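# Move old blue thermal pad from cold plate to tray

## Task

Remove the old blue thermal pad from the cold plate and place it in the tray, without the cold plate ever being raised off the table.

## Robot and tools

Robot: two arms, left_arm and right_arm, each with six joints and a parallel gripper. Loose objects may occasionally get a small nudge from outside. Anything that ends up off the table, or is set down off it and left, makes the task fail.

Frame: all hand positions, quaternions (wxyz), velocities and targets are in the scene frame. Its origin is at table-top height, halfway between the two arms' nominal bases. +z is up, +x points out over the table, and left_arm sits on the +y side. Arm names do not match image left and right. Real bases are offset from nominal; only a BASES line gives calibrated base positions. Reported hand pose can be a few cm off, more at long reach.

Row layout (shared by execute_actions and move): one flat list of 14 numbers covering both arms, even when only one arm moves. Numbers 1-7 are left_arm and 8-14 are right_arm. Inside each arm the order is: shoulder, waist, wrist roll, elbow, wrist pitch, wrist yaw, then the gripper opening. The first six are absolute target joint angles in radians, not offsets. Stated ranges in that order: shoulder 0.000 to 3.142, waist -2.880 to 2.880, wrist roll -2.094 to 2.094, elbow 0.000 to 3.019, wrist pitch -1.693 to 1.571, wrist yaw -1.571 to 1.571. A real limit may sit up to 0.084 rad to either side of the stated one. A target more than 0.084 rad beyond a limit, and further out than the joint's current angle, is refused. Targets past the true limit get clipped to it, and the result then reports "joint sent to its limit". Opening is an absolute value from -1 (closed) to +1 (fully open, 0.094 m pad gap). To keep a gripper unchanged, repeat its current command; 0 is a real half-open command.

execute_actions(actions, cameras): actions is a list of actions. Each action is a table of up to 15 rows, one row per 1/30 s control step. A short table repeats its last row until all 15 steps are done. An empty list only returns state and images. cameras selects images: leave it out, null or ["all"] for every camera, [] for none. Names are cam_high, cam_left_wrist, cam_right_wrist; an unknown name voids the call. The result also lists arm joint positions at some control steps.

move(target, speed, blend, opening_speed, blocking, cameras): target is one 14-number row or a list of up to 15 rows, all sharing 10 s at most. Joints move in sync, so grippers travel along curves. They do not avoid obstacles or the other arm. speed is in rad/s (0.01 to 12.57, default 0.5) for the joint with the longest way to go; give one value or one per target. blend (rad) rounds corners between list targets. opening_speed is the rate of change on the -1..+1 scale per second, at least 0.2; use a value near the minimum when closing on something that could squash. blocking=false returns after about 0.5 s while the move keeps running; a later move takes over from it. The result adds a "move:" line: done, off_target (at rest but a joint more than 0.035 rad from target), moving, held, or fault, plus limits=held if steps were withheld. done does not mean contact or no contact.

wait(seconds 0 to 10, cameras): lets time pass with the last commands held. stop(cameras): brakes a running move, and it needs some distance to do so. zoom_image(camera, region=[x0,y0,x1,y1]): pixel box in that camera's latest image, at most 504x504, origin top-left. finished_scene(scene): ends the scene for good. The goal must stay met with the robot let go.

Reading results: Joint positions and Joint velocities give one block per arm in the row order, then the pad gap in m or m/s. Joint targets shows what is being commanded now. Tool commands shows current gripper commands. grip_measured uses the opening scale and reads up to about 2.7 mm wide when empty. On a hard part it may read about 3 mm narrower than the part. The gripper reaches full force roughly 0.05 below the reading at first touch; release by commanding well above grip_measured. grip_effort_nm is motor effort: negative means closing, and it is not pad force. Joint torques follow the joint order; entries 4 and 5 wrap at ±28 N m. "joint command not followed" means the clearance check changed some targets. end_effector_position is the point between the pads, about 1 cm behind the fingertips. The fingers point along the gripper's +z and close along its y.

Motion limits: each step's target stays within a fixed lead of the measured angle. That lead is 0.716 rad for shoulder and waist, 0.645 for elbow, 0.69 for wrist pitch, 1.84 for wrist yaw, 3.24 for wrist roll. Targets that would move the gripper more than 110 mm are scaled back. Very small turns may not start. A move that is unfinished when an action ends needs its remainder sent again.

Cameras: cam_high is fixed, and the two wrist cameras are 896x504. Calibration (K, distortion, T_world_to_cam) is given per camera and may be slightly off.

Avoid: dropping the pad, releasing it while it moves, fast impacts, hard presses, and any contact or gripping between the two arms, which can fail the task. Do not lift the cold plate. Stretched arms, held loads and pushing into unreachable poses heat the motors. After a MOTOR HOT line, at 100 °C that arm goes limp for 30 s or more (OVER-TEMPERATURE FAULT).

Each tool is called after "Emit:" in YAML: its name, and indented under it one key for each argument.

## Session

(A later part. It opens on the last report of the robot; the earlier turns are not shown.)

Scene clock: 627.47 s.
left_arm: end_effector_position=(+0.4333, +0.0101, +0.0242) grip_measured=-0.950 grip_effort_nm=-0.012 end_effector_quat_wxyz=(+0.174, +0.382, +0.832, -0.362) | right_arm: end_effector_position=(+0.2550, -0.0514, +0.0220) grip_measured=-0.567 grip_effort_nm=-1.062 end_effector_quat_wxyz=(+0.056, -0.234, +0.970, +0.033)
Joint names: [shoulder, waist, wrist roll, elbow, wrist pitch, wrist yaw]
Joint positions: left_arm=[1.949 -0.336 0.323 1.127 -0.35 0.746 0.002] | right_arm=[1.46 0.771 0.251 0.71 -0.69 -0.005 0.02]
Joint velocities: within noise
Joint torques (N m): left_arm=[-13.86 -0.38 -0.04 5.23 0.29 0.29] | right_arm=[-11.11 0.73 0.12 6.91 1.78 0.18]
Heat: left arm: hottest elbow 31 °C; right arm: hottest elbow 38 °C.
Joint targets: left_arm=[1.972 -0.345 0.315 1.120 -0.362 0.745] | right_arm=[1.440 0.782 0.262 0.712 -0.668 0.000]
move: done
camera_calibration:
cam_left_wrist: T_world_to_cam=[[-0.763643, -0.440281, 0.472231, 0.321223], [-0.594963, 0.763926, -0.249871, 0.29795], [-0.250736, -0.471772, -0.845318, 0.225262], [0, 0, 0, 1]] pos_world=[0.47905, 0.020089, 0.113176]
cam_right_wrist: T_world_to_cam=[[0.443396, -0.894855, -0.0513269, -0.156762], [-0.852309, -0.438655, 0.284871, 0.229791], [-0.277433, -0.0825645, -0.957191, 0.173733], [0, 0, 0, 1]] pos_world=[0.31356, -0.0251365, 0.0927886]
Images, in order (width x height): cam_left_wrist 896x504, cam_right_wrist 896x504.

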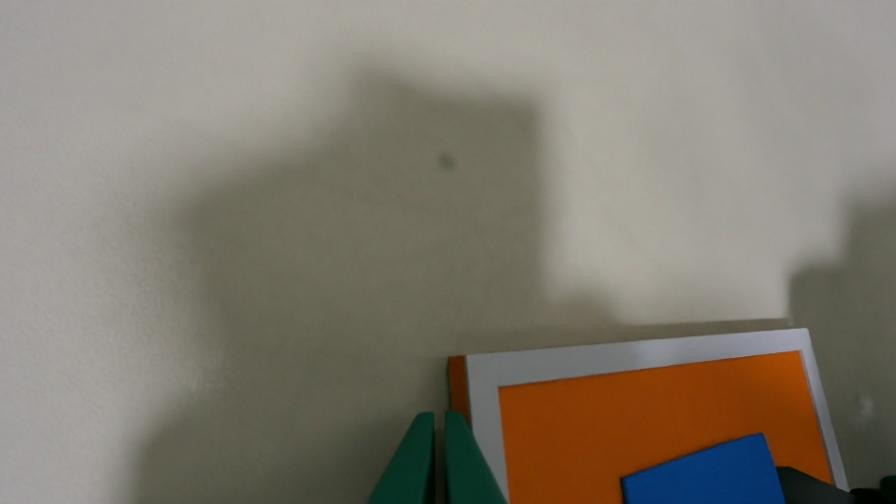

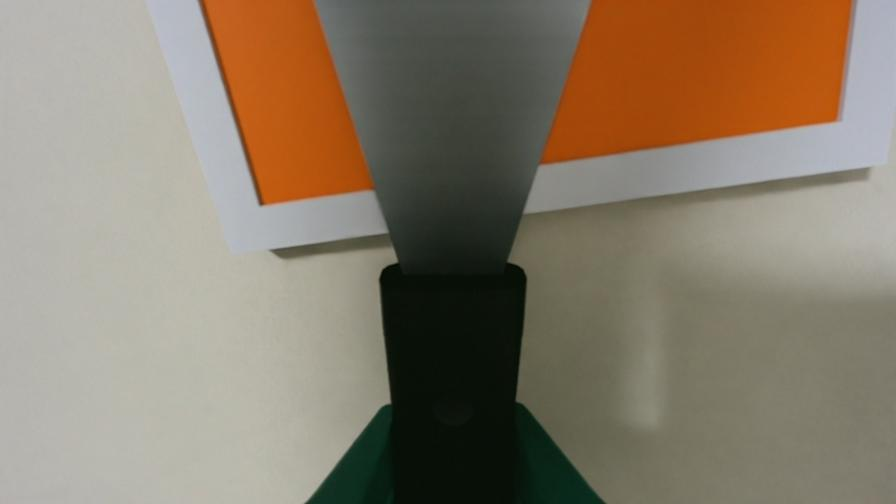

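Emit:
move:
  target:
    - [1.975,-0.410,0.315,1.098,-0.385,0.770,-0.95,1.490,0.752,0.225,0.780,-0.640,-0.003,-0.85]
    - [1.975,-0.455,0.315,1.085,-0.400,0.792,-0.95,1.510,0.740,0.195,0.832,-0.605,-0.005,-0.85]
  speed: [0.1, 0.1]
  cameras: ["cam_left_wrist", "cam_right_wrist"]

Scene clock: 633.00 s.
left_arm: end_effector_position=(+0.4293, +0.0067, +0.0239) grip_measured=-0.950 grip_effort_nm=-0.017 end_effector_quat_wxyz=(+0.169, +0.384, +0.831, -0.364) | right_arm: end_effector_position=(+0.2586, -0.0493, +0.0227) grip_measured=-0.567 grip_effort_nm=-1.053 end_effector_quat_wxyz=(+0.056, -0.237, +0.969, +0.037)
Joint names: [shoulder, waist, wrist roll, elbow, wrist pitch, wrist yaw]
Joint positions: left_arm=[1.949 -0.344 0.323 1.127 -0.358 0.748 0.002] | right_arm=[1.466 0.765 0.24 0.719 -0.689 -0.014 0.02]
Joint velocities: within noise
Joint torques (N m): left_arm=[-13.63 -8.59 -0.04 2.77 -0.92 1.86] | right_arm=[-6.07 -2.02 -0.47 15.32 4.26 0.36]
Heat: left arm: hottest elbow 31 °C; right arm: hottest elbow 38 °C.
Joint targets: left_arm=[1.975 -0.455 0.315 1.085 -0.400 0.792] | right_arm=[1.510 0.740 0.195 0.832 -0.605 -0.005]
move: off_target (left_arm, right_arm); left_arm: the waist is farthest, 0.111 rad from its target; right_arm: the elbow is farthest, 0.113 rad from its target
camera_calibration:
cam_left_wrist: T_world_to_cam=[[-0.763656, -0.433921, 0.47806, 0.316715], [-0.590259, 0.769243, -0.244663, 0.295893], [-0.26158, -0.469018, -0.843563, 0.226997], [0, 0, 0, 1]] pos_world=[0.475893, 0.0162808, 0.112471]
cam_right_wrist: T_world_to_cam=[[0.449064, -0.891534, -0.0592338, -0.157456], [-0.848938, -0.446404, 0.282893, 0.232364], [-0.278651, -0.0767513, -0.957321, 0.176166], [0, 0, 0, 1]] pos_world=[0.317059, -0.0231285, 0.0935867]
Images, in order (width x height): cam_left_wrist 896x504, cam_right_wrist 896x504.

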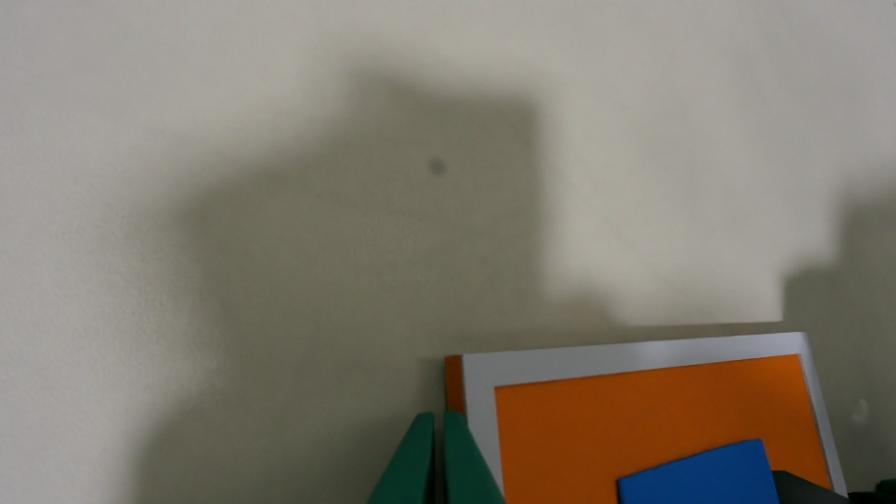

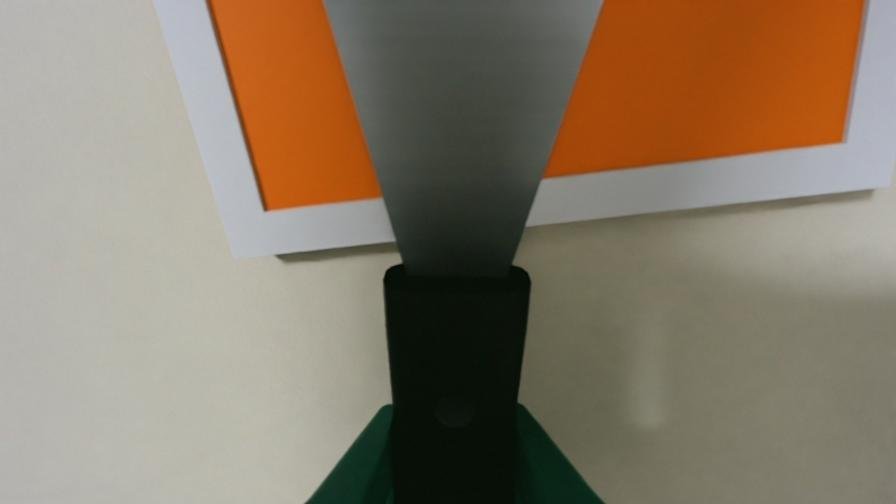

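Emit:
move:
  target:
    - [1.975,-0.470,0.315,1.080,-0.405,0.800,-0.95,1.518,0.718,0.120,0.858,-0.590,-0.005,-0.85]
  speed: [0.12]
  cameras: ["cam_left_wrist", "cam_right_wrist"]

Scene clock: 635.03 s.
left_arm: end_effector_position=(+0.4294, +0.0068, +0.0237) grip_measured=-0.950 grip_effort_nm=-0.002 end_effector_quat_wxyz=(+0.169, +0.384, +0.832, -0.363) | right_arm: end_effector_position=(+0.2612, -0.0487, +0.0231) grip_measured=-0.567 grip_effort_nm=-1.048 end_effector_quat_wxyz=(+0.054, -0.252, +0.965, +0.041)
Joint names: [shoulder, waist, wrist roll, elbow, wrist pitch, wrist yaw]
Joint positions: left_arm=[1.949 -0.344 0.323 1.127 -0.358 0.746 0.002] | right_arm=[1.472 0.756 0.2 0.727 -0.693 -0.027 0.02]
Joint velocities: within noise
Joint torques (N m): left_arm=[-13.68 -9.76 -0.04 2.41 -1.11 2.21] | right_arm=[-5.95 -3.14 -0.86 16.75 5 0.9]
Heat: left arm: hottest elbow 31 °C; right arm: hottest elbow 39 °C.
Joint targets: left_arm=[1.975 -0.470 0.315 1.080 -0.405 0.800] | right_arm=[1.518 0.718 0.120 0.858 -0.590 -0.005]
move: off_target (left_arm, right_arm); left_arm: the waist is farthest, 0.126 rad from its target; right_arm: the elbow is farthest, 0.131 rad from its target
camera_calibration:
cam_left_wrist: T_world_to_cam=[[-0.763806, -0.435238, 0.476622, 0.317014], [-0.590464, 0.769411, -0.243638, 0.295905], [-0.260678, -0.46752, -0.844673, 0.226451], [0, 0, 0, 1]] pos_world=[0.475889, 0.0161736, 0.112275]
cam_right_wrist: T_world_to_cam=[[0.476175, -0.876864, -0.066084, -0.16432], [-0.833163, -0.473923, 0.28502, 0.229236], [-0.281243, -0.0806606, -0.956241, 0.177861], [0, 0, 0, 1]] pos_world=[0.319258, -0.0211002, 0.0938822]
Images, in order (width x height): cam_left_wrist 896x504, cam_right_wrist 896x504.

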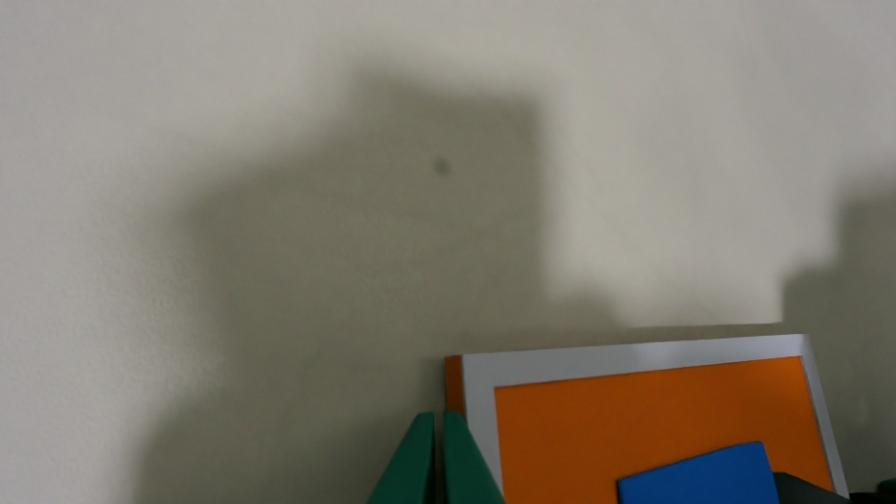

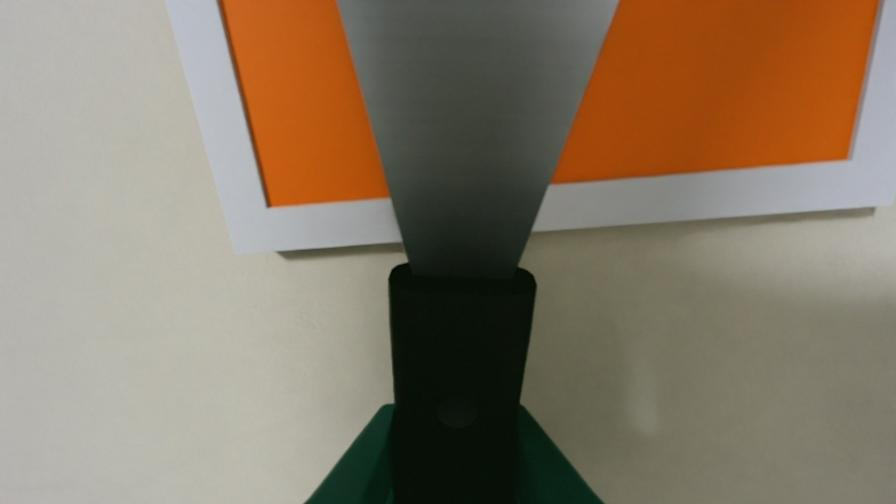

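Emit:
move:
  target:
    - [1.976,-0.485,0.315,1.075,-0.410,0.808,-0.95,1.524,0.695,0.045,0.885,-0.580,-0.005,-0.85]
  speed: [0.12]
  cameras: ["cam_left_wrist", "cam_right_wrist"]

Scene clock: 637.00 s.
left_arm: end_effector_position=(+0.4299, +0.0069, +0.0237) grip_measured=-0.951 grip_effort_nm=0.022 end_effector_quat_wxyz=(+0.170, +0.384, +0.832, -0.362) | right_arm: end_effector_position=(+0.2701, -0.0501, +0.0236) grip_measured=-0.567 grip_effort_nm=-1.057 end_effector_quat_wxyz=(+0.057, -0.286, +0.956, +0.040)
Joint names: [shoulder, waist, wrist roll, elbow, wrist pitch, wrist yaw]
Joint positions: left_arm=[1.949 -0.344 0.323 1.128 -0.358 0.744 0.002] | right_arm=[1.484 0.736 0.108 0.742 -0.693 -0.029 0.02]
Joint velocities: within noise
Joint torques (N m): left_arm=[-13.63 -10.87 -0.05 2.02 -1.31 2.58] | right_arm=[-6.59 -3.43 -0.68 17.7 5.42 0.98]
Heat: left arm: hottest elbow 31 °C; right arm: hottest elbow 39 °C.
Joint targets: left_arm=[1.976 -0.485 0.315 1.075 -0.410 0.808] | right_arm=[1.524 0.695 0.045 0.885 -0.580 -0.005]
move: off_target (left_arm, right_arm); left_arm: the waist is farthest, 0.141 rad from its target; right_arm: the elbow is farthest, 0.143 rad from its target
camera_calibration:
cam_left_wrist: T_world_to_cam=[[-0.764156, -0.436674, 0.474744, 0.317663], [-0.590752, 0.769306, -0.243269, 0.296265], [-0.258994, -0.466352, -0.845836, 0.225947], [0, 0, 0, 1]] pos_world=[0.476282, 0.0161679, 0.112378]
cam_right_wrist: T_world_to_cam=[[0.538608, -0.840624, -0.0570293, -0.185], [-0.799875, -0.531421, 0.278911, 0.224222], [-0.264766, -0.104608, -0.958622, 0.175125], [0, 0, 0, 1]] pos_world=[0.325359, -0.0180399, 0.0947908]
Images, in order (width x height): cam_left_wrist 896x504, cam_right_wrist 896x504.

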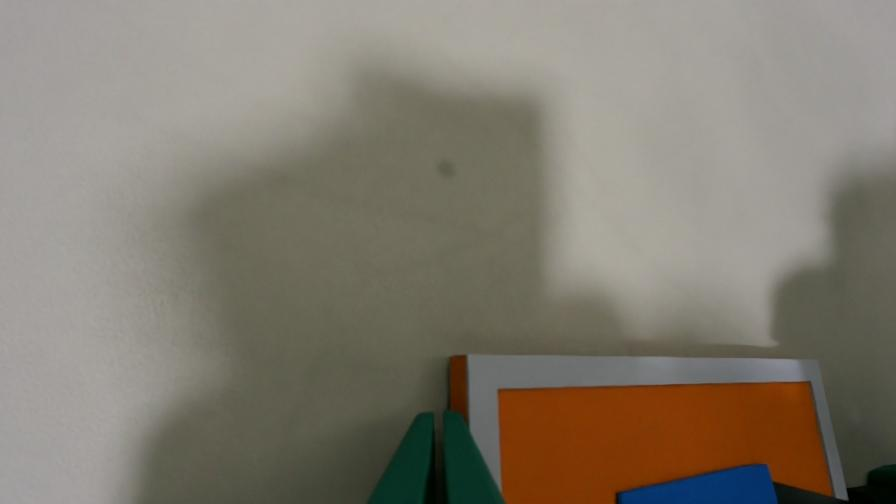

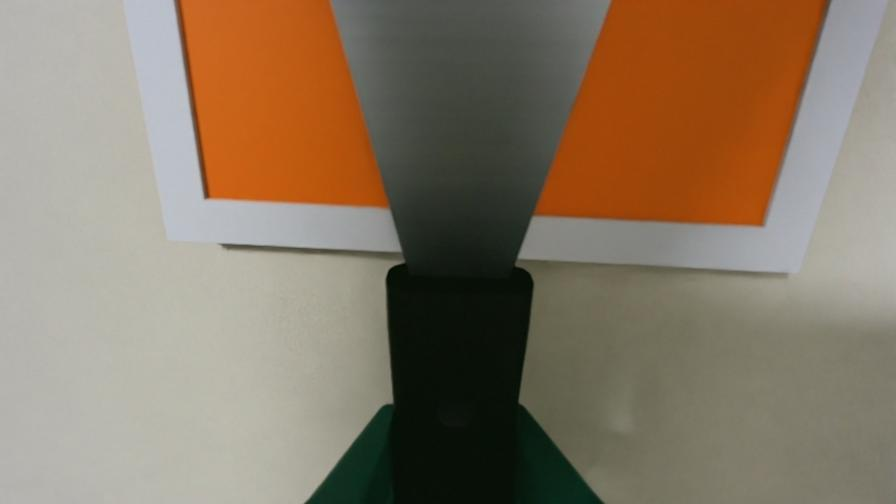

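Emit:
move:
  target:
    - [1.977,-0.492,0.315,1.072,-0.412,0.812,-0.95,1.528,0.700,0.090,0.905,-0.575,-0.005,-0.85]
    - [1.977,-0.492,0.315,1.072,-0.412,0.812,-0.95,1.528,0.690,0.040,0.910,-0.572,-0.005,-0.85]
  speed: [0.15,0.15]
  cameras: ["cam_left_wrist", "cam_right_wrist"]

Scene clock: 641.60 s.
left_arm: end_effector_position=(+0.4184, -0.0043, +0.0234) grip_measured=-0.951 grip_effort_nm=0.012 end_effector_quat_wxyz=(+0.161, +0.393, +0.825, -0.371) | right_arm: end_effector_position=(+0.2538, -0.0618, +0.0212) grip_measured=-0.567 grip_effort_nm=-1.057 end_effector_quat_wxyz=(+0.032, -0.280, +0.959, +0.034)
Joint names: [shoulder, waist, wrist roll, elbow, wrist pitch, wrist yaw]
Joint positions: left_arm=[1.949 -0.367 0.323 1.122 -0.359 0.76 0.002] | right_arm=[1.468 0.736 0.122 0.72 -0.738 -0.037 0.02]
Joint velocities: within noise
Joint torques (N m): left_arm=[-13.57 -9.17 -0.04 2.32 -1.29 2.04] | right_arm=[-8.23 -0.03 -0.16 8.34 2.63 0.23]
Heat: left arm: hottest elbow 31 °C; right arm: hottest elbow 40 °C.
Joint targets: left_arm=[1.976 -0.487 0.315 1.074 -0.411 0.809] | right_arm=[1.484 0.736 0.108 0.741 -0.693 -0.030]
move: held (right_arm; a check stopped the path), off_target (left_arm; braked when a check withheld steps of right_arm); path passed 0 of 2 targets; limits=held; left_arm: the waist is farthest, 0.125 rad from its target; right_arm: the elbow is farthest, 0.190 rad from its target
joint command not followed: on one or more control steps a check withheld the commanded joint targets of the right arm, and it was not sent them on those steps.
cause: the commanded joint targets, or the way to them, would bring a part of the robot too close to another arm (this arm's wrist camera and the left arm's wrist (the part past the wrist pitch), along the way the arms are being sent, or toward where that arm still pushes).
camera_calibration:
cam_left_wrist: T_world_to_cam=[[-0.770527, -0.409163, 0.488747, 0.306524], [-0.571249, 0.783445, -0.244719, 0.289921], [-0.282776, -0.467759, -0.8374, 0.227271], [0, 0, 0, 1]] pos_world=[0.466069, 0.00458934, 0.111454]
cam_right_wrist: T_world_to_cam=[[0.52511, -0.84895, -0.0595308, -0.18324], [-0.792798, -0.51341, 0.328455, 0.203803], [-0.309405, -0.125279, -0.942642, 0.176949], [0, 0, 0, 1]] pos_world=[0.312545, -0.0287592, 0.0889508]
Images, in order (width x height): cam_left_wrist 896x504, cam_right_wrist 896x504.

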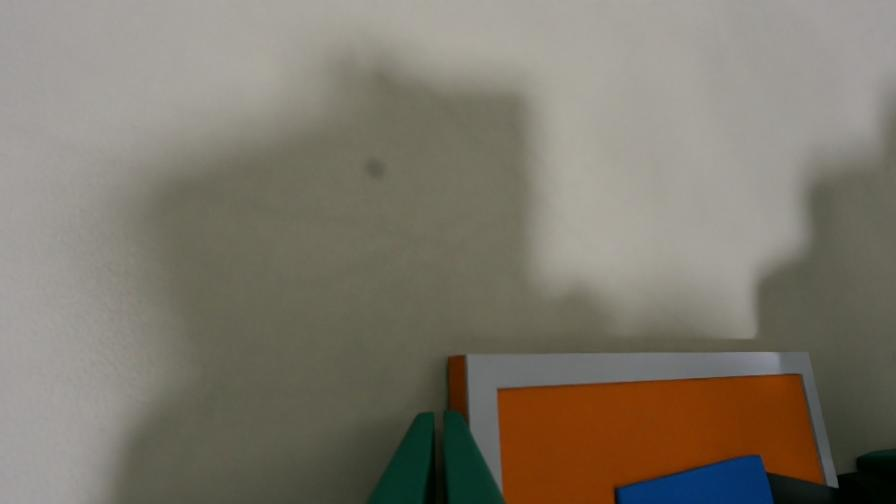

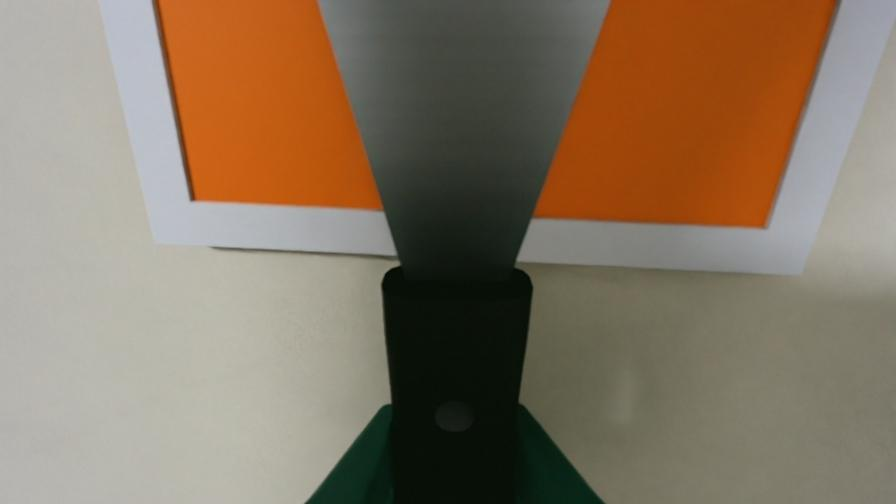

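Emit:
move:
  target:
    - [1.976,-0.385,0.315,1.110,-0.370,0.770,-0.95,1.484,0.736,0.108,0.741,-0.693,-0.030,-0.85]
    - [1.976,-0.378,0.315,1.118,-0.362,0.765,-0.95,1.497,0.735,0.108,0.805,-0.832,-0.033,-0.85]
  speed: [0.15,0.1]
  cameras: ["cam_left_wrist", "cam_right_wrist"]

Scene clock: 649.67 s.
left_arm: end_effector_position=(+0.4198, -0.0037, +0.0241) grip_measured=-0.951 grip_effort_nm=0.022 end_effector_quat_wxyz=(+0.164, +0.393, +0.825, -0.372) | right_arm: end_effector_position=(+0.2508, -0.0648, +0.0266) grip_measured=-0.567 grip_effort_nm=-1.053 end_effector_quat_wxyz=(+0.003, -0.279, +0.960, +0.020)
Joint names: [shoulder, waist, wrist roll, elbow, wrist pitch, wrist yaw]
Joint positions: left_arm=[1.949 -0.364 0.323 1.122 -0.354 0.763 0.002] | right_arm=[1.482 0.736 0.123 0.758 -0.826 -0.034 0.02]
Joint velocities: within noise
Joint torques (N m): left_arm=[-13.51 -0.79 -0.04 5.42 0.46 0.43] | right_arm=[-8.59 -0.15 -0.15 10.35 0.39 -0.04]
Heat: left arm: hottest wrist yaw 32 °C; right arm: hottest elbow 40 °C.
Joint targets: left_arm=[1.976 -0.378 0.315 1.118 -0.362 0.765] | right_arm=[1.497 0.735 0.108 0.805 -0.832 -0.033]
move: off_target (right_arm); right_arm: the elbow is farthest, 0.047 rad from its target
camera_calibration:
cam_left_wrist: T_world_to_cam=[[-0.771422, -0.408496, 0.487893, 0.307945], [-0.571772, 0.781477, -0.249742, 0.290733], [-0.279259, -0.471619, -0.836415, 0.226905], [0, 0, 0, 1]] pos_world=[0.467154, 0.00560621, 0.112151]
cam_right_wrist: T_world_to_cam=[[0.522137, -0.851498, -0.0482053, -0.18362], [-0.775928, -0.497737, 0.387548, 0.193349], [-0.35399, -0.164949, -0.920588, 0.188784], [0, 0, 0, 1]] pos_world=[0.312727, -0.0289755, 0.0900095]
Images, in order (width x height): cam_left_wrist 896x504, cam_right_wrist 896x504.

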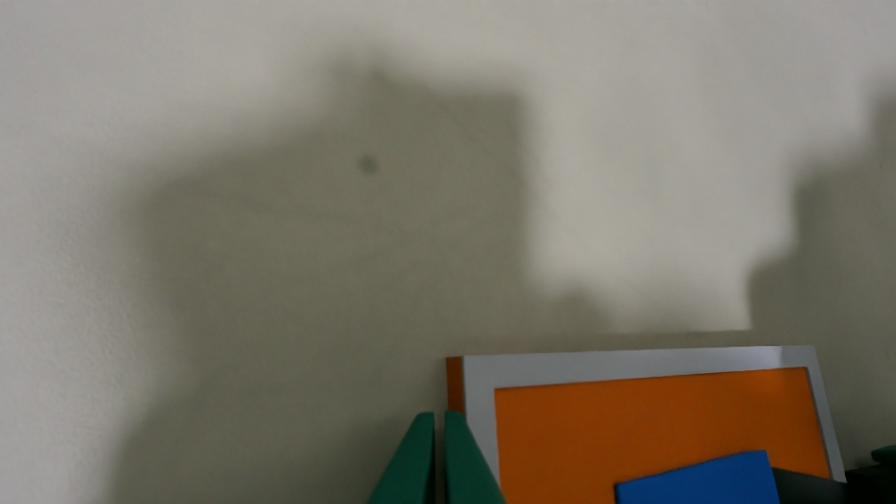

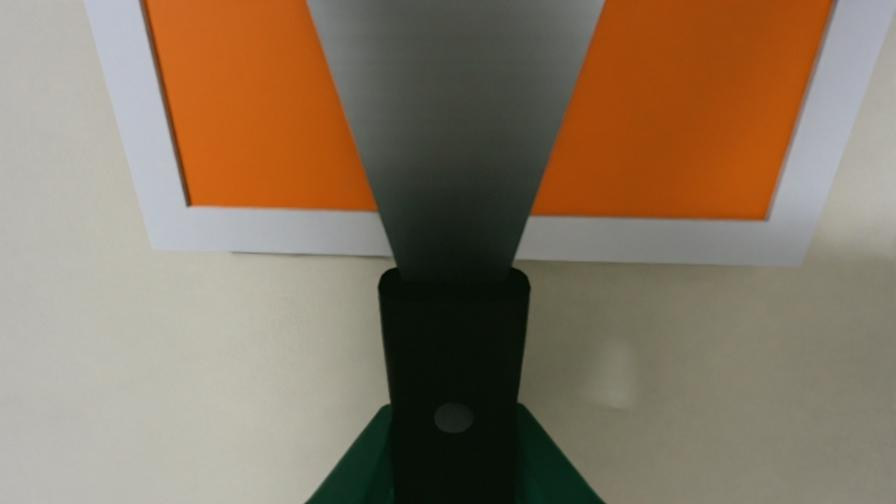

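Emit:
move:
  target:
    - [1.955,-0.350,0.315,1.150,-0.350,0.760,-0.95,1.472,0.735,0.108,0.735,-0.760,-0.033,-0.85]
    - [1.800,-0.340,0.200,1.160,-0.450,0.700,-0.95,1.470,0.735,0.108,0.722,-0.737,-0.033,-0.85]
    - [1.600,-0.380,-0.450,1.060,-0.600,0.550,-0.95,1.470,0.735,0.108,0.722,-0.737,-0.033,-0.85]
    - [1.640,-0.530,-1.016,0.960,-0.645,0.400,-0.95,1.470,0.735,0.108,0.722,-0.737,-0.033,-0.85]
  speed: [0.15,0.3,0.5,0.4]
  cameras: ["cam_left_wrist", "cam_right_wrist", "cam_high"]

Scene clock: 680.03 s.
left_arm: end_effector_position=(+0.3361, +0.0210, +0.0925) grip_measured=-0.951 grip_effort_nm=0.027 end_effector_quat_wxyz=(-0.018, -0.123, +0.958, -0.260) | right_arm: end_effector_position=(+0.2513, -0.0645, +0.0211) grip_measured=-0.567 grip_effort_nm=-1.057 end_effector_quat_wxyz=(+0.021, -0.280, +0.959, +0.028)
Joint names: [shoulder, waist, wrist roll, elbow, wrist pitch, wrist yaw]
Joint positions: left_arm=[1.613 -0.484 -0.853 0.98 -0.627 0.432 0.002] | right_arm=[1.472 0.736 0.123 0.725 -0.763 -0.034 0.02]
Joint velocities: within noise
Joint torques (N m): left_arm=[-12.16 0.62 0.17 7.23 0.7 0.2] | right_arm=[-9.76 -0.09 -0.15 6.38 1.84 -0.04]
Heat: left arm: hottest elbow 32 °C; right arm: hottest elbow 38 °C.
Joint targets: left_arm=[1.611 -0.479 -0.837 0.986 -0.626 0.434] | right_arm=[1.470 0.735 0.108 0.722 -0.737 -0.033]
move: held (left_arm; a check stopped the path); path passed 3 of 4 targets; limits=held; left_arm: the wrist roll is farthest, 0.163 rad from its target
joint command not followed: on one or more control steps a check withheld the commanded joint targets of the left arm, and it was not sent them on those steps.
cause: the commanded joint targets, or the way to them, would bring a part of the robot too close to another arm (this arm's gripper housing and the right arm's wrist (the part past the wrist pitch), at the place that arm is still heading or pushing toward).
camera_calibration:
cam_left_wrist: T_world_to_cam=[[0.242972, -0.832444, 0.497998, -0.112844], [-0.900675, -0.00296333, 0.434484, 0.30432], [-0.360208, -0.554102, -0.750481, 0.293453], [0, 0, 0, 1]] pos_world=[0.407215, 0.0695681, 0.144205]
cam_right_wrist: T_world_to_cam=[[0.523734, -0.850184, -0.0537541, -0.184081], [-0.787578, -0.507286, 0.349831, 0.199124], [-0.324689, -0.140883, -0.935269, 0.178335], [0, 0, 0, 1]] pos_world=[0.311139, -0.0303657, 0.0872366]

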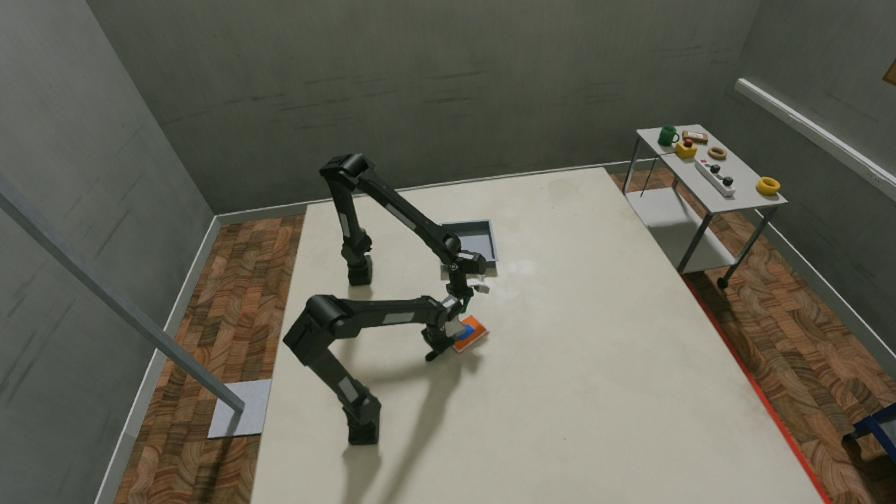

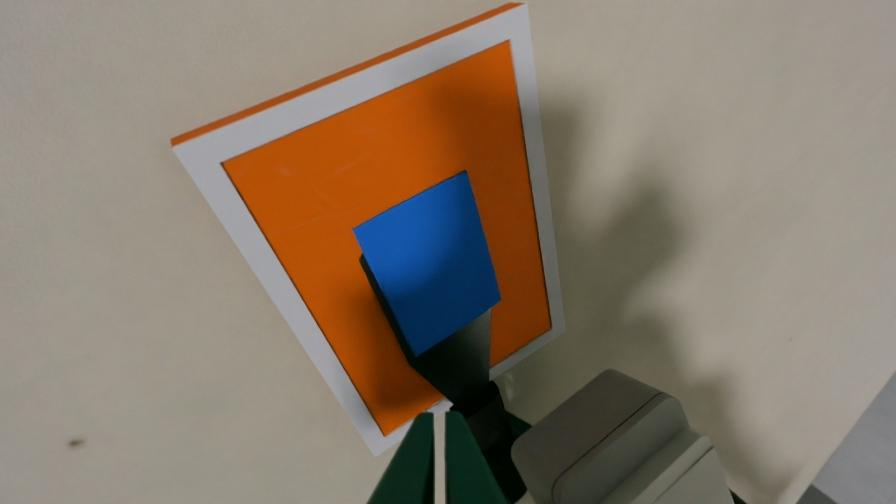

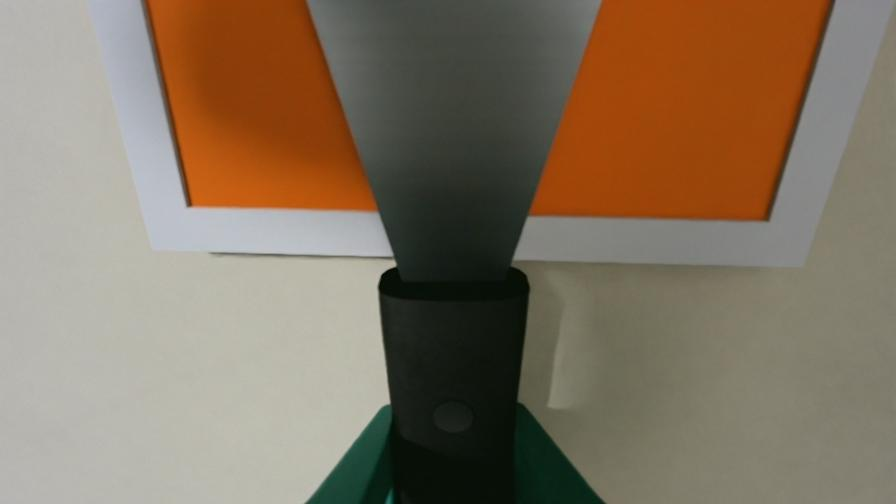

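Emit:
zoom_image:
  camera: "cam_left_wrist"
  region: [330, 160, 580, 460]

Scaled by 1.680 from the camera's 896x504 image, which has a finer 1280x720 frame.

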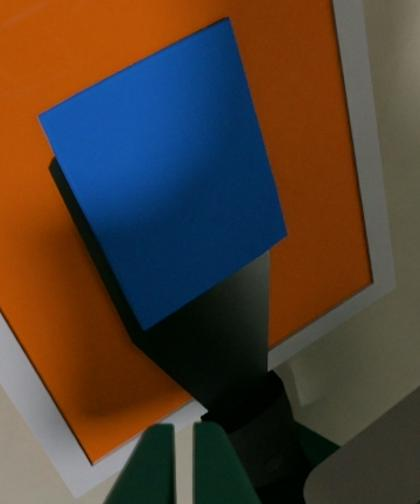

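Emit:
move:
  target:
    - [1.700,-0.455,-0.900,1.120,-0.660,0.410,-0.95,1.470,0.735,0.108,0.722,-0.737,-0.033,-0.85]
    - [1.820,-0.445,-0.930,1.205,-0.712,0.400,-0.95,1.470,0.735,0.108,0.722,-0.737,-0.033,-0.85]
  speed: [0.3,0.2]
  cameras: ["cam_left_wrist"]

Scene clock: 713.13 s.
left_arm: end_effector_position=(+0.3907, +0.0093, +0.0623) grip_measured=-0.951 grip_effort_nm=0.022 end_effector_quat_wxyz=(-0.043, -0.176, +0.957, -0.224) | right_arm: end_effector_position=(+0.2513, -0.0645, +0.0211) grip_measured=-0.567 grip_effort_nm=-1.057 end_effector_quat_wxyz=(+0.021, -0.280, +0.959, +0.028)
Joint names: [shoulder, waist, wrist roll, elbow, wrist pitch, wrist yaw]
Joint positions: left_arm=[1.803 -0.46 -0.916 1.168 -0.704 0.402 0.002] | right_arm=[1.472 0.736 0.123 0.725 -0.763 -0.034 0.02]
Joint velocities: within noise
Joint torques (N m): left_arm=[-13.33 1.55 -0.1 9.17 0.29 0.03] | right_arm=[-9.76 -0.21 -0.15 6.38 1.84 -0.04]
Heat: left arm: hottest elbow 33 °C; right arm: hottest elbow 37 °C.
Joint targets: left_arm=[1.820 -0.445 -0.930 1.205 -0.712 0.400] | right_arm=[1.470 0.735 0.108 0.722 -0.737 -0.033]
move: off_target (left_arm); left_arm: the elbow is farthest, 0.037 rad from its target
camera_calibration:
cam_left_wrist: T_world_to_cam=[[0.355039, -0.83545, 0.419488, -0.159774], [-0.855657, -0.109663, 0.505792, 0.345642], [-0.376562, -0.538514, -0.753793, 0.290452], [0, 0, 0, 1]] pos_world=[0.46185, 0.0608335, 0.111141]
Images, in order (width x height): cam_left_wrist 896x504.

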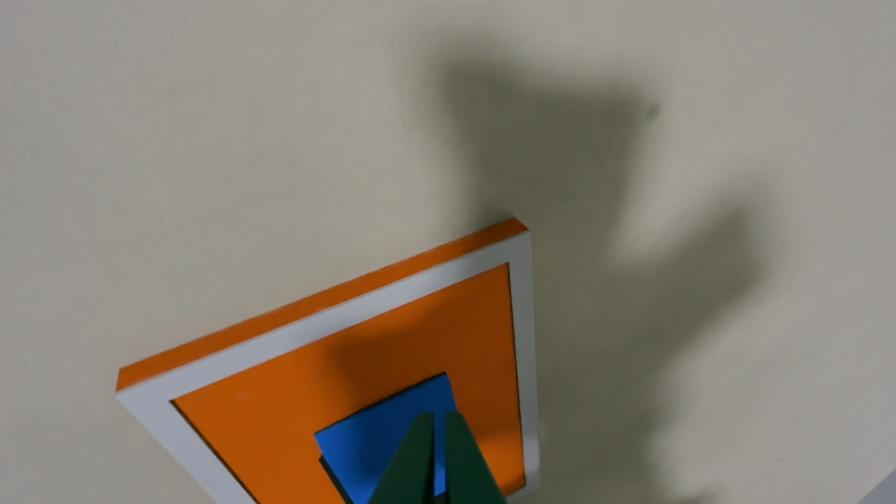

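Emit:
move:
  target:
    - [1.871,-0.434,-0.930,1.147,-0.623,0.400,-0.95,1.470,0.735,0.108,0.722,-0.737,-0.033,-0.85]
  speed: [0.12]
  cameras: ["cam_left_wrist"]

Scene clock: 718.03 s.
left_arm: end_effector_position=(+0.3949, +0.0135, +0.0331) grip_measured=-0.951 grip_effort_nm=0.022 end_effector_quat_wxyz=(-0.042, -0.182, +0.956, -0.224) | right_arm: end_effector_position=(+0.2513, -0.0645, +0.0211) grip_measured=-0.567 grip_effort_nm=-1.057 end_effector_quat_wxyz=(+0.021, -0.280, +0.959, +0.028)
Joint names: [shoulder, waist, wrist roll, elbow, wrist pitch, wrist yaw]
Joint positions: left_arm=[1.853 -0.45 -0.917 1.148 -0.634 0.402 0.002] | right_arm=[1.472 0.736 0.123 0.725 -0.763 -0.034 0.02]
Joint velocities: within noise
Joint torques (N m): left_arm=[-13.68 1.55 -0.09 6.06 1.06 0.04] | right_arm=[-9.76 -0.15 -0.15 6.39 1.83 -0.04]
Heat: left arm: hottest elbow 33 °C; right arm: hottest elbow 36 °C.
Joint targets: left_arm=[1.871 -0.434 -0.930 1.147 -0.623 0.400] | right_arm=[1.470 0.735 0.108 0.722 -0.737 -0.033]
move: done
camera_calibration:
cam_left_wrist: T_world_to_cam=[[0.365024, -0.831211, 0.419339, -0.14943], [-0.854069, -0.119687, 0.506202, 0.363927], [-0.370572, -0.542921, -0.753601, 0.270036], [0, 0, 0, 1]] pos_world=[0.465432, 0.0659576, 0.0819399]
Images, in order (width x height): cam_left_wrist 896x504.

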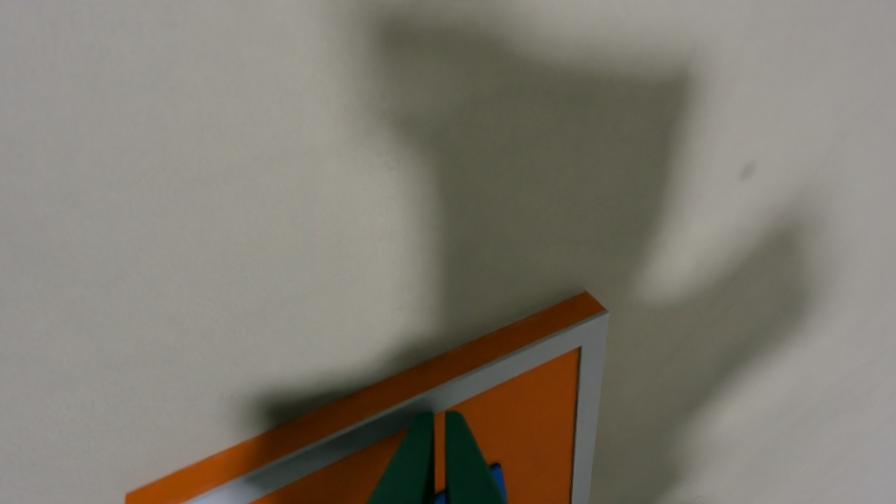

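Emit:
move:
  target:
    - [1.882,-0.430,-0.930,1.147,-0.625,0.400,-0.95,1.470,0.735,0.108,0.722,-0.737,-0.033,-0.85]
    - [1.940,-0.430,-0.930,1.106,-0.650,0.388,-0.95,1.470,0.735,0.108,0.722,-0.737,-0.033,-0.85]
  speed: [0.06,0.08]
  cameras: ["cam_left_wrist","cam_right_wrist"]

Scene clock: 727.93 s.
left_arm: end_effector_position=(+0.3942, +0.0161, +0.0281) grip_measured=-0.951 grip_effort_nm=0.022 end_effector_quat_wxyz=(-0.046, -0.185, +0.956, -0.221) | right_arm: end_effector_position=(+0.2513, -0.0645, +0.0212) grip_measured=-0.567 grip_effort_nm=-1.053 end_effector_quat_wxyz=(+0.022, -0.280, +0.959, +0.028)
Joint names: [shoulder, waist, wrist roll, elbow, wrist pitch, wrist yaw]
Joint positions: left_arm=[1.861 -0.446 -0.917 1.145 -0.633 0.402 0.002] | right_arm=[1.472 0.736 0.123 0.725 -0.763 -0.034 0.02]
Joint velocities: within noise
Joint torques (N m): left_arm=[-9.17 1.67 -0.08 3.43 -0.12 -0.37] | right_arm=[-9.7 -0.15 -0.15 6.38 1.83 -0.04]
Heat: left arm: hottest elbow 33 °C; right arm: hottest elbow 36 °C.
Joint targets: left_arm=[1.940 -0.430 -0.930 1.106 -0.650 0.388] | right_arm=[1.470 0.735 0.108 0.722 -0.737 -0.033]
move: off_target (left_arm); left_arm: the shoulder is farthest, 0.079 rad from its target
camera_calibration:
cam_left_wrist: T_world_to_cam=[[0.371381, -0.831943, 0.412245, -0.14732], [-0.849425, -0.125154, 0.512654, 0.364224], [-0.374905, -0.540562, -0.753153, 0.269029], [0, 0, 0, 1]] pos_world=[0.464953, 0.068449, 0.0766311]
cam_right_wrist: T_world_to_cam=[[0.523727, -0.850179, -0.0539082, -0.184055], [-0.787663, -0.507378, 0.349506, 0.199106], [-0.324495, -0.140584, -0.935382, 0.178481], [0, 0, 0, 1]] pos_world=[0.311139, -0.0303656, 0.0874368]
Images, in order (width x height): cam_left_wrist 896x504, cam_right_wrist 896x504.

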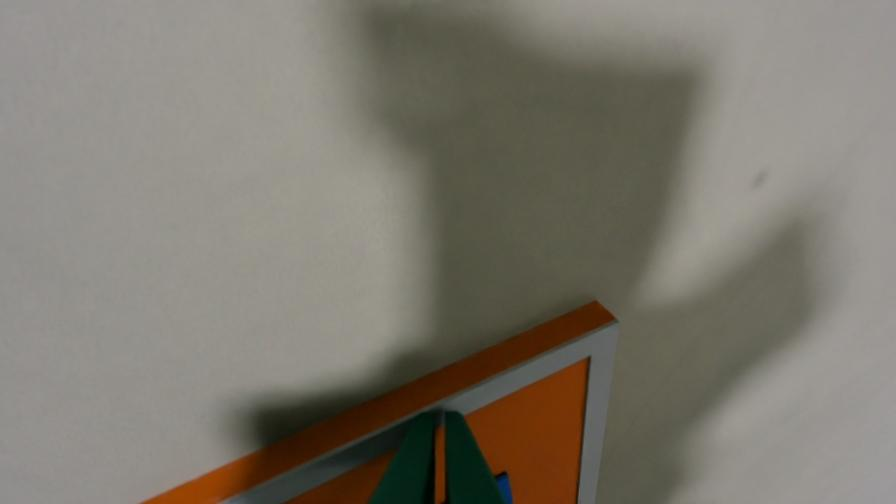

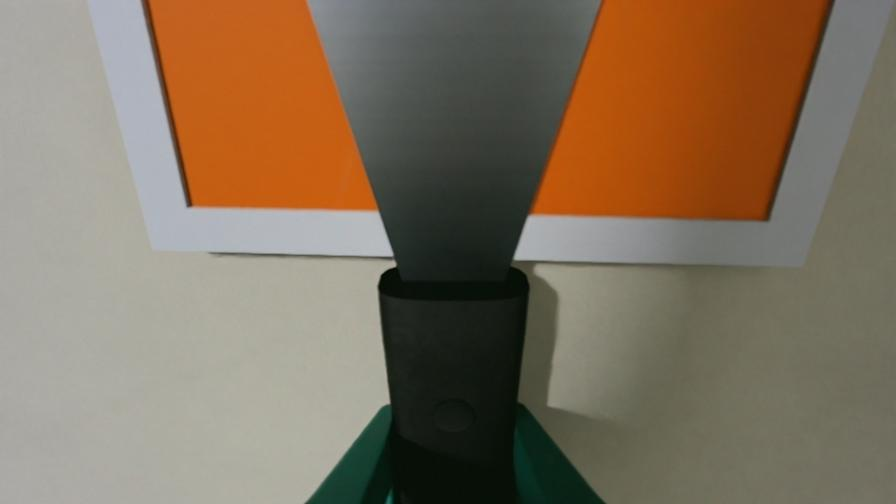

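Emit:
move:
  target:
    - [1.940,-0.430,-0.930,1.106,-0.650,0.388,-0.95,1.505,0.735,0.108,0.705,-0.700,-0.033,-0.85]
    - [1.940,-0.430,-0.930,1.106,-0.650,0.388,-0.95,1.535,0.735,0.108,0.680,-0.660,-0.033,-0.85]
  speed: [0.08,0.08]
  cameras: ["cam_left_wrist","cam_right_wrist"]

Scene clock: 731.23 s.
left_arm: end_effector_position=(+0.3940, +0.0161, +0.0280) grip_measured=-0.951 grip_effort_nm=0.027 end_effector_quat_wxyz=(-0.046, -0.185, +0.956, -0.221) | right_arm: end_effector_position=(+0.2506, -0.0650, +0.0189) grip_measured=-0.567 grip_effort_nm=-1.057 end_effector_quat_wxyz=(+0.030, -0.280, +0.959, +0.031)
Joint names: [shoulder, waist, wrist roll, elbow, wrist pitch, wrist yaw]
Joint positions: left_arm=[1.861 -0.446 -0.917 1.145 -0.633 0.402 0.002] | right_arm=[1.464 0.736 0.123 0.708 -0.735 -0.034 0.02]
Joint velocities: within noise
Joint torques (N m): left_arm=[-9.11 1.61 -0.09 3.37 -0.17 -0.37] | right_arm=[-3.66 -0.15 -0.15 4.53 3.84 -0.05]
Heat: left arm: hottest elbow 33 °C; right arm: hottest elbow 36 °C.
Joint targets: left_arm=[1.940 -0.430 -0.930 1.106 -0.650 0.388] | right_arm=[1.535 0.735 0.108 0.680 -0.660 -0.033]
move: off_target (left_arm, right_arm); left_arm: the shoulder is farthest, 0.079 rad from its target; right_arm: the wrist pitch is farthest, 0.075 rad from its target
camera_calibration:
cam_left_wrist: T_world_to_cam=[[0.371524, -0.832, 0.412003, -0.147124], [-0.849277, -0.125267, 0.512871, 0.364093], [-0.375098, -0.540448, -0.753138, 0.268938], [0, 0, 0, 1]] pos_world=[0.464754, 0.0685485, 0.0764308]
cam_right_wrist: T_world_to_cam=[[0.524505, -0.849542, -0.0563312, -0.184385], [-0.792492, -0.511325, 0.332421, 0.200384], [-0.311209, -0.129714, -0.941447, 0.173613], [0, 0, 0, 1]] pos_world=[0.309544, -0.0316615, 0.0864491]
Images, in order (width x height): cam_left_wrist 896x504, cam_right_wrist 896x504.

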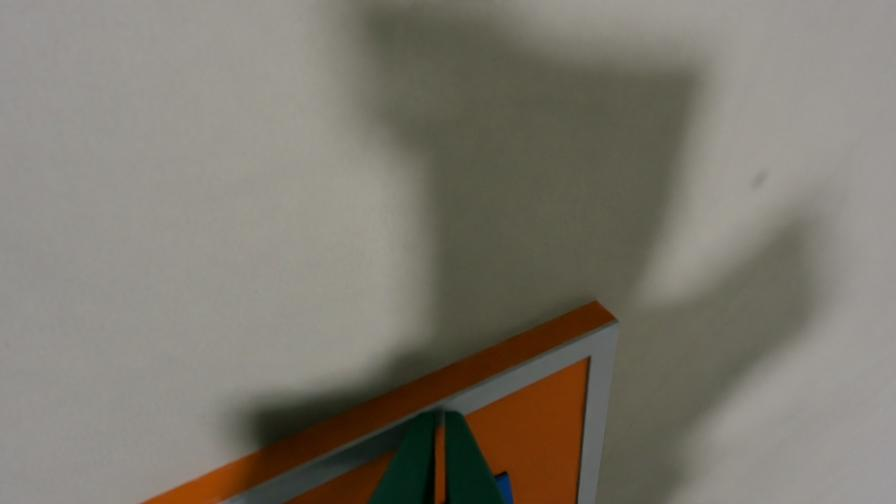

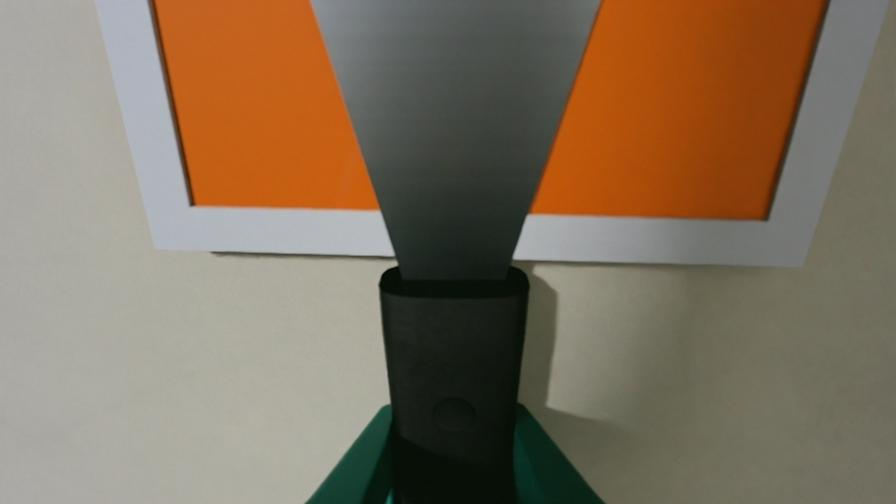

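Emit:
move:
  target:
    - [1.940,-0.430,-0.930,1.106,-0.650,0.388,-0.95,1.480,0.736,0.112,0.712,-0.738,-0.034,-0.85]
    - [1.940,-0.430,-0.930,1.106,-0.650,0.388,-0.95,1.480,0.736,0.112,0.712,-0.738,-0.034,-0.59]
    - [1.940,-0.430,-0.930,1.106,-0.650,0.388,-0.95,1.278,0.771,0.138,0.470,-0.299,0.025,-0.59]
    - [1.940,-0.430,-0.930,1.106,-0.650,0.388,-0.95,1.278,0.771,0.138,0.470,-0.299,0.025,-0.85]
  speed: [0.12,0.1,0.25,0.1]
  opening_speed: 0.6
  cameras: ["cam_left_wrist","cam_right_wrist"]

Scene clock: 748.80 s.
left_arm: end_effector_position=(+0.3941, +0.0163, +0.0280) grip_measured=-0.951 grip_effort_nm=0.022 end_effector_quat_wxyz=(-0.046, -0.185, +0.956, -0.221) | right_arm: end_effector_position=(+0.2515, -0.0653, +0.0238) grip_measured=-0.567 grip_effort_nm=-1.053 end_effector_quat_wxyz=(+0.200, -0.275, +0.937, +0.080)
Joint names: [shoulder, waist, wrist roll, elbow, wrist pitch, wrist yaw]
Joint positions: left_arm=[1.861 -0.446 -0.917 1.145 -0.633 0.402 0.002] | right_arm=[1.289 0.76 0.139 0.474 -0.322 0.019 0.02]
Joint velocities: within noise
Joint torques (N m): left_arm=[-9.05 1.49 -0.09 3.36 -0.16 -0.37] | right_arm=[-7.88 0.79 0 6.5 2.36 0.21]
Heat: left arm: hottest elbow 32 °C; right arm: hottest elbow 35 °C.
Joint targets: left_arm=[1.940 -0.430 -0.930 1.106 -0.650 0.388] | right_arm=[1.278 0.771 0.138 0.470 -0.299 0.025]
move: off_target (left_arm); left_arm: the shoulder is farthest, 0.079 rad from its target
camera_calibration:
cam_left_wrist: T_world_to_cam=[[0.371826, -0.83188, 0.411972, -0.147141], [-0.849229, -0.125592, 0.512871, 0.364202], [-0.374907, -0.540557, -0.753155, 0.269004], [0, 0, 0, 1]] pos_world=[0.464853, 0.0687491, 0.0764308]
cam_right_wrist: T_world_to_cam=[[0.537297, -0.841366, -0.0584406, -0.187531], [-0.843239, -0.537232, -0.0181598, 0.21874], [-0.0161171, 0.0590366, -0.998126, 0.117835], [0, 0, 0, 1]] pos_world=[0.287109, -0.0472253, 0.110627]
Images, in order (width x height): cam_left_wrist 896x504, cam_right_wrist 896x504.

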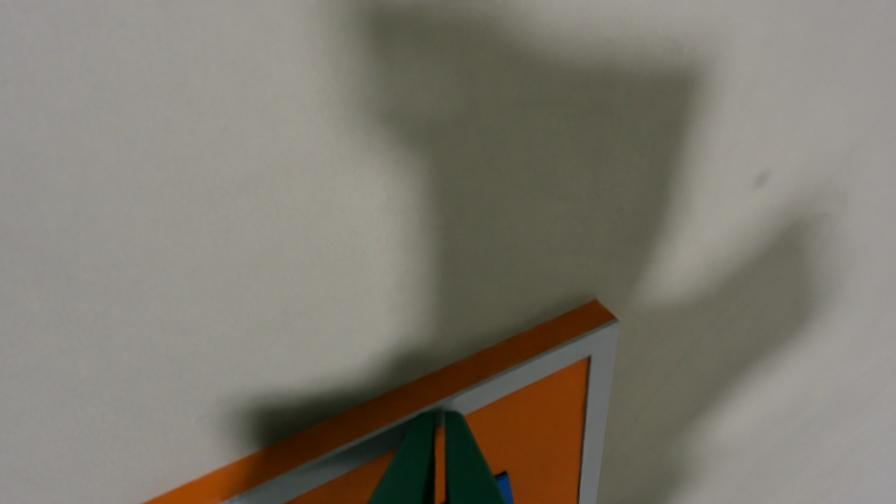

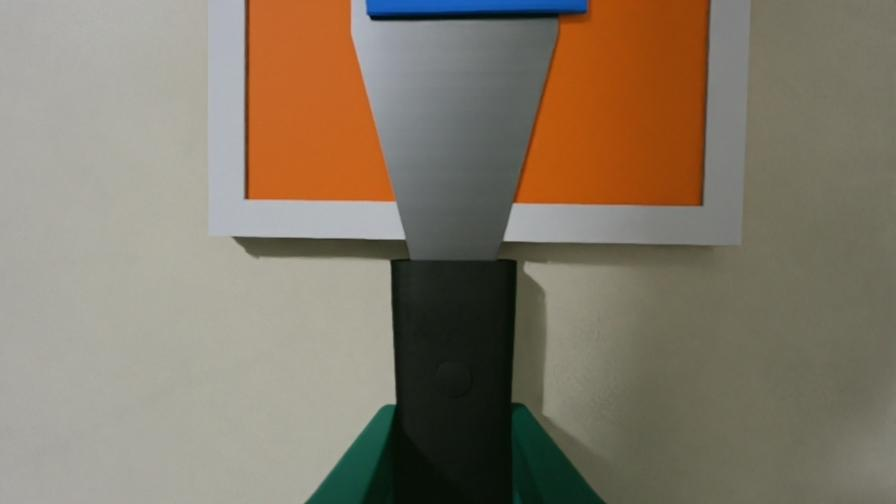

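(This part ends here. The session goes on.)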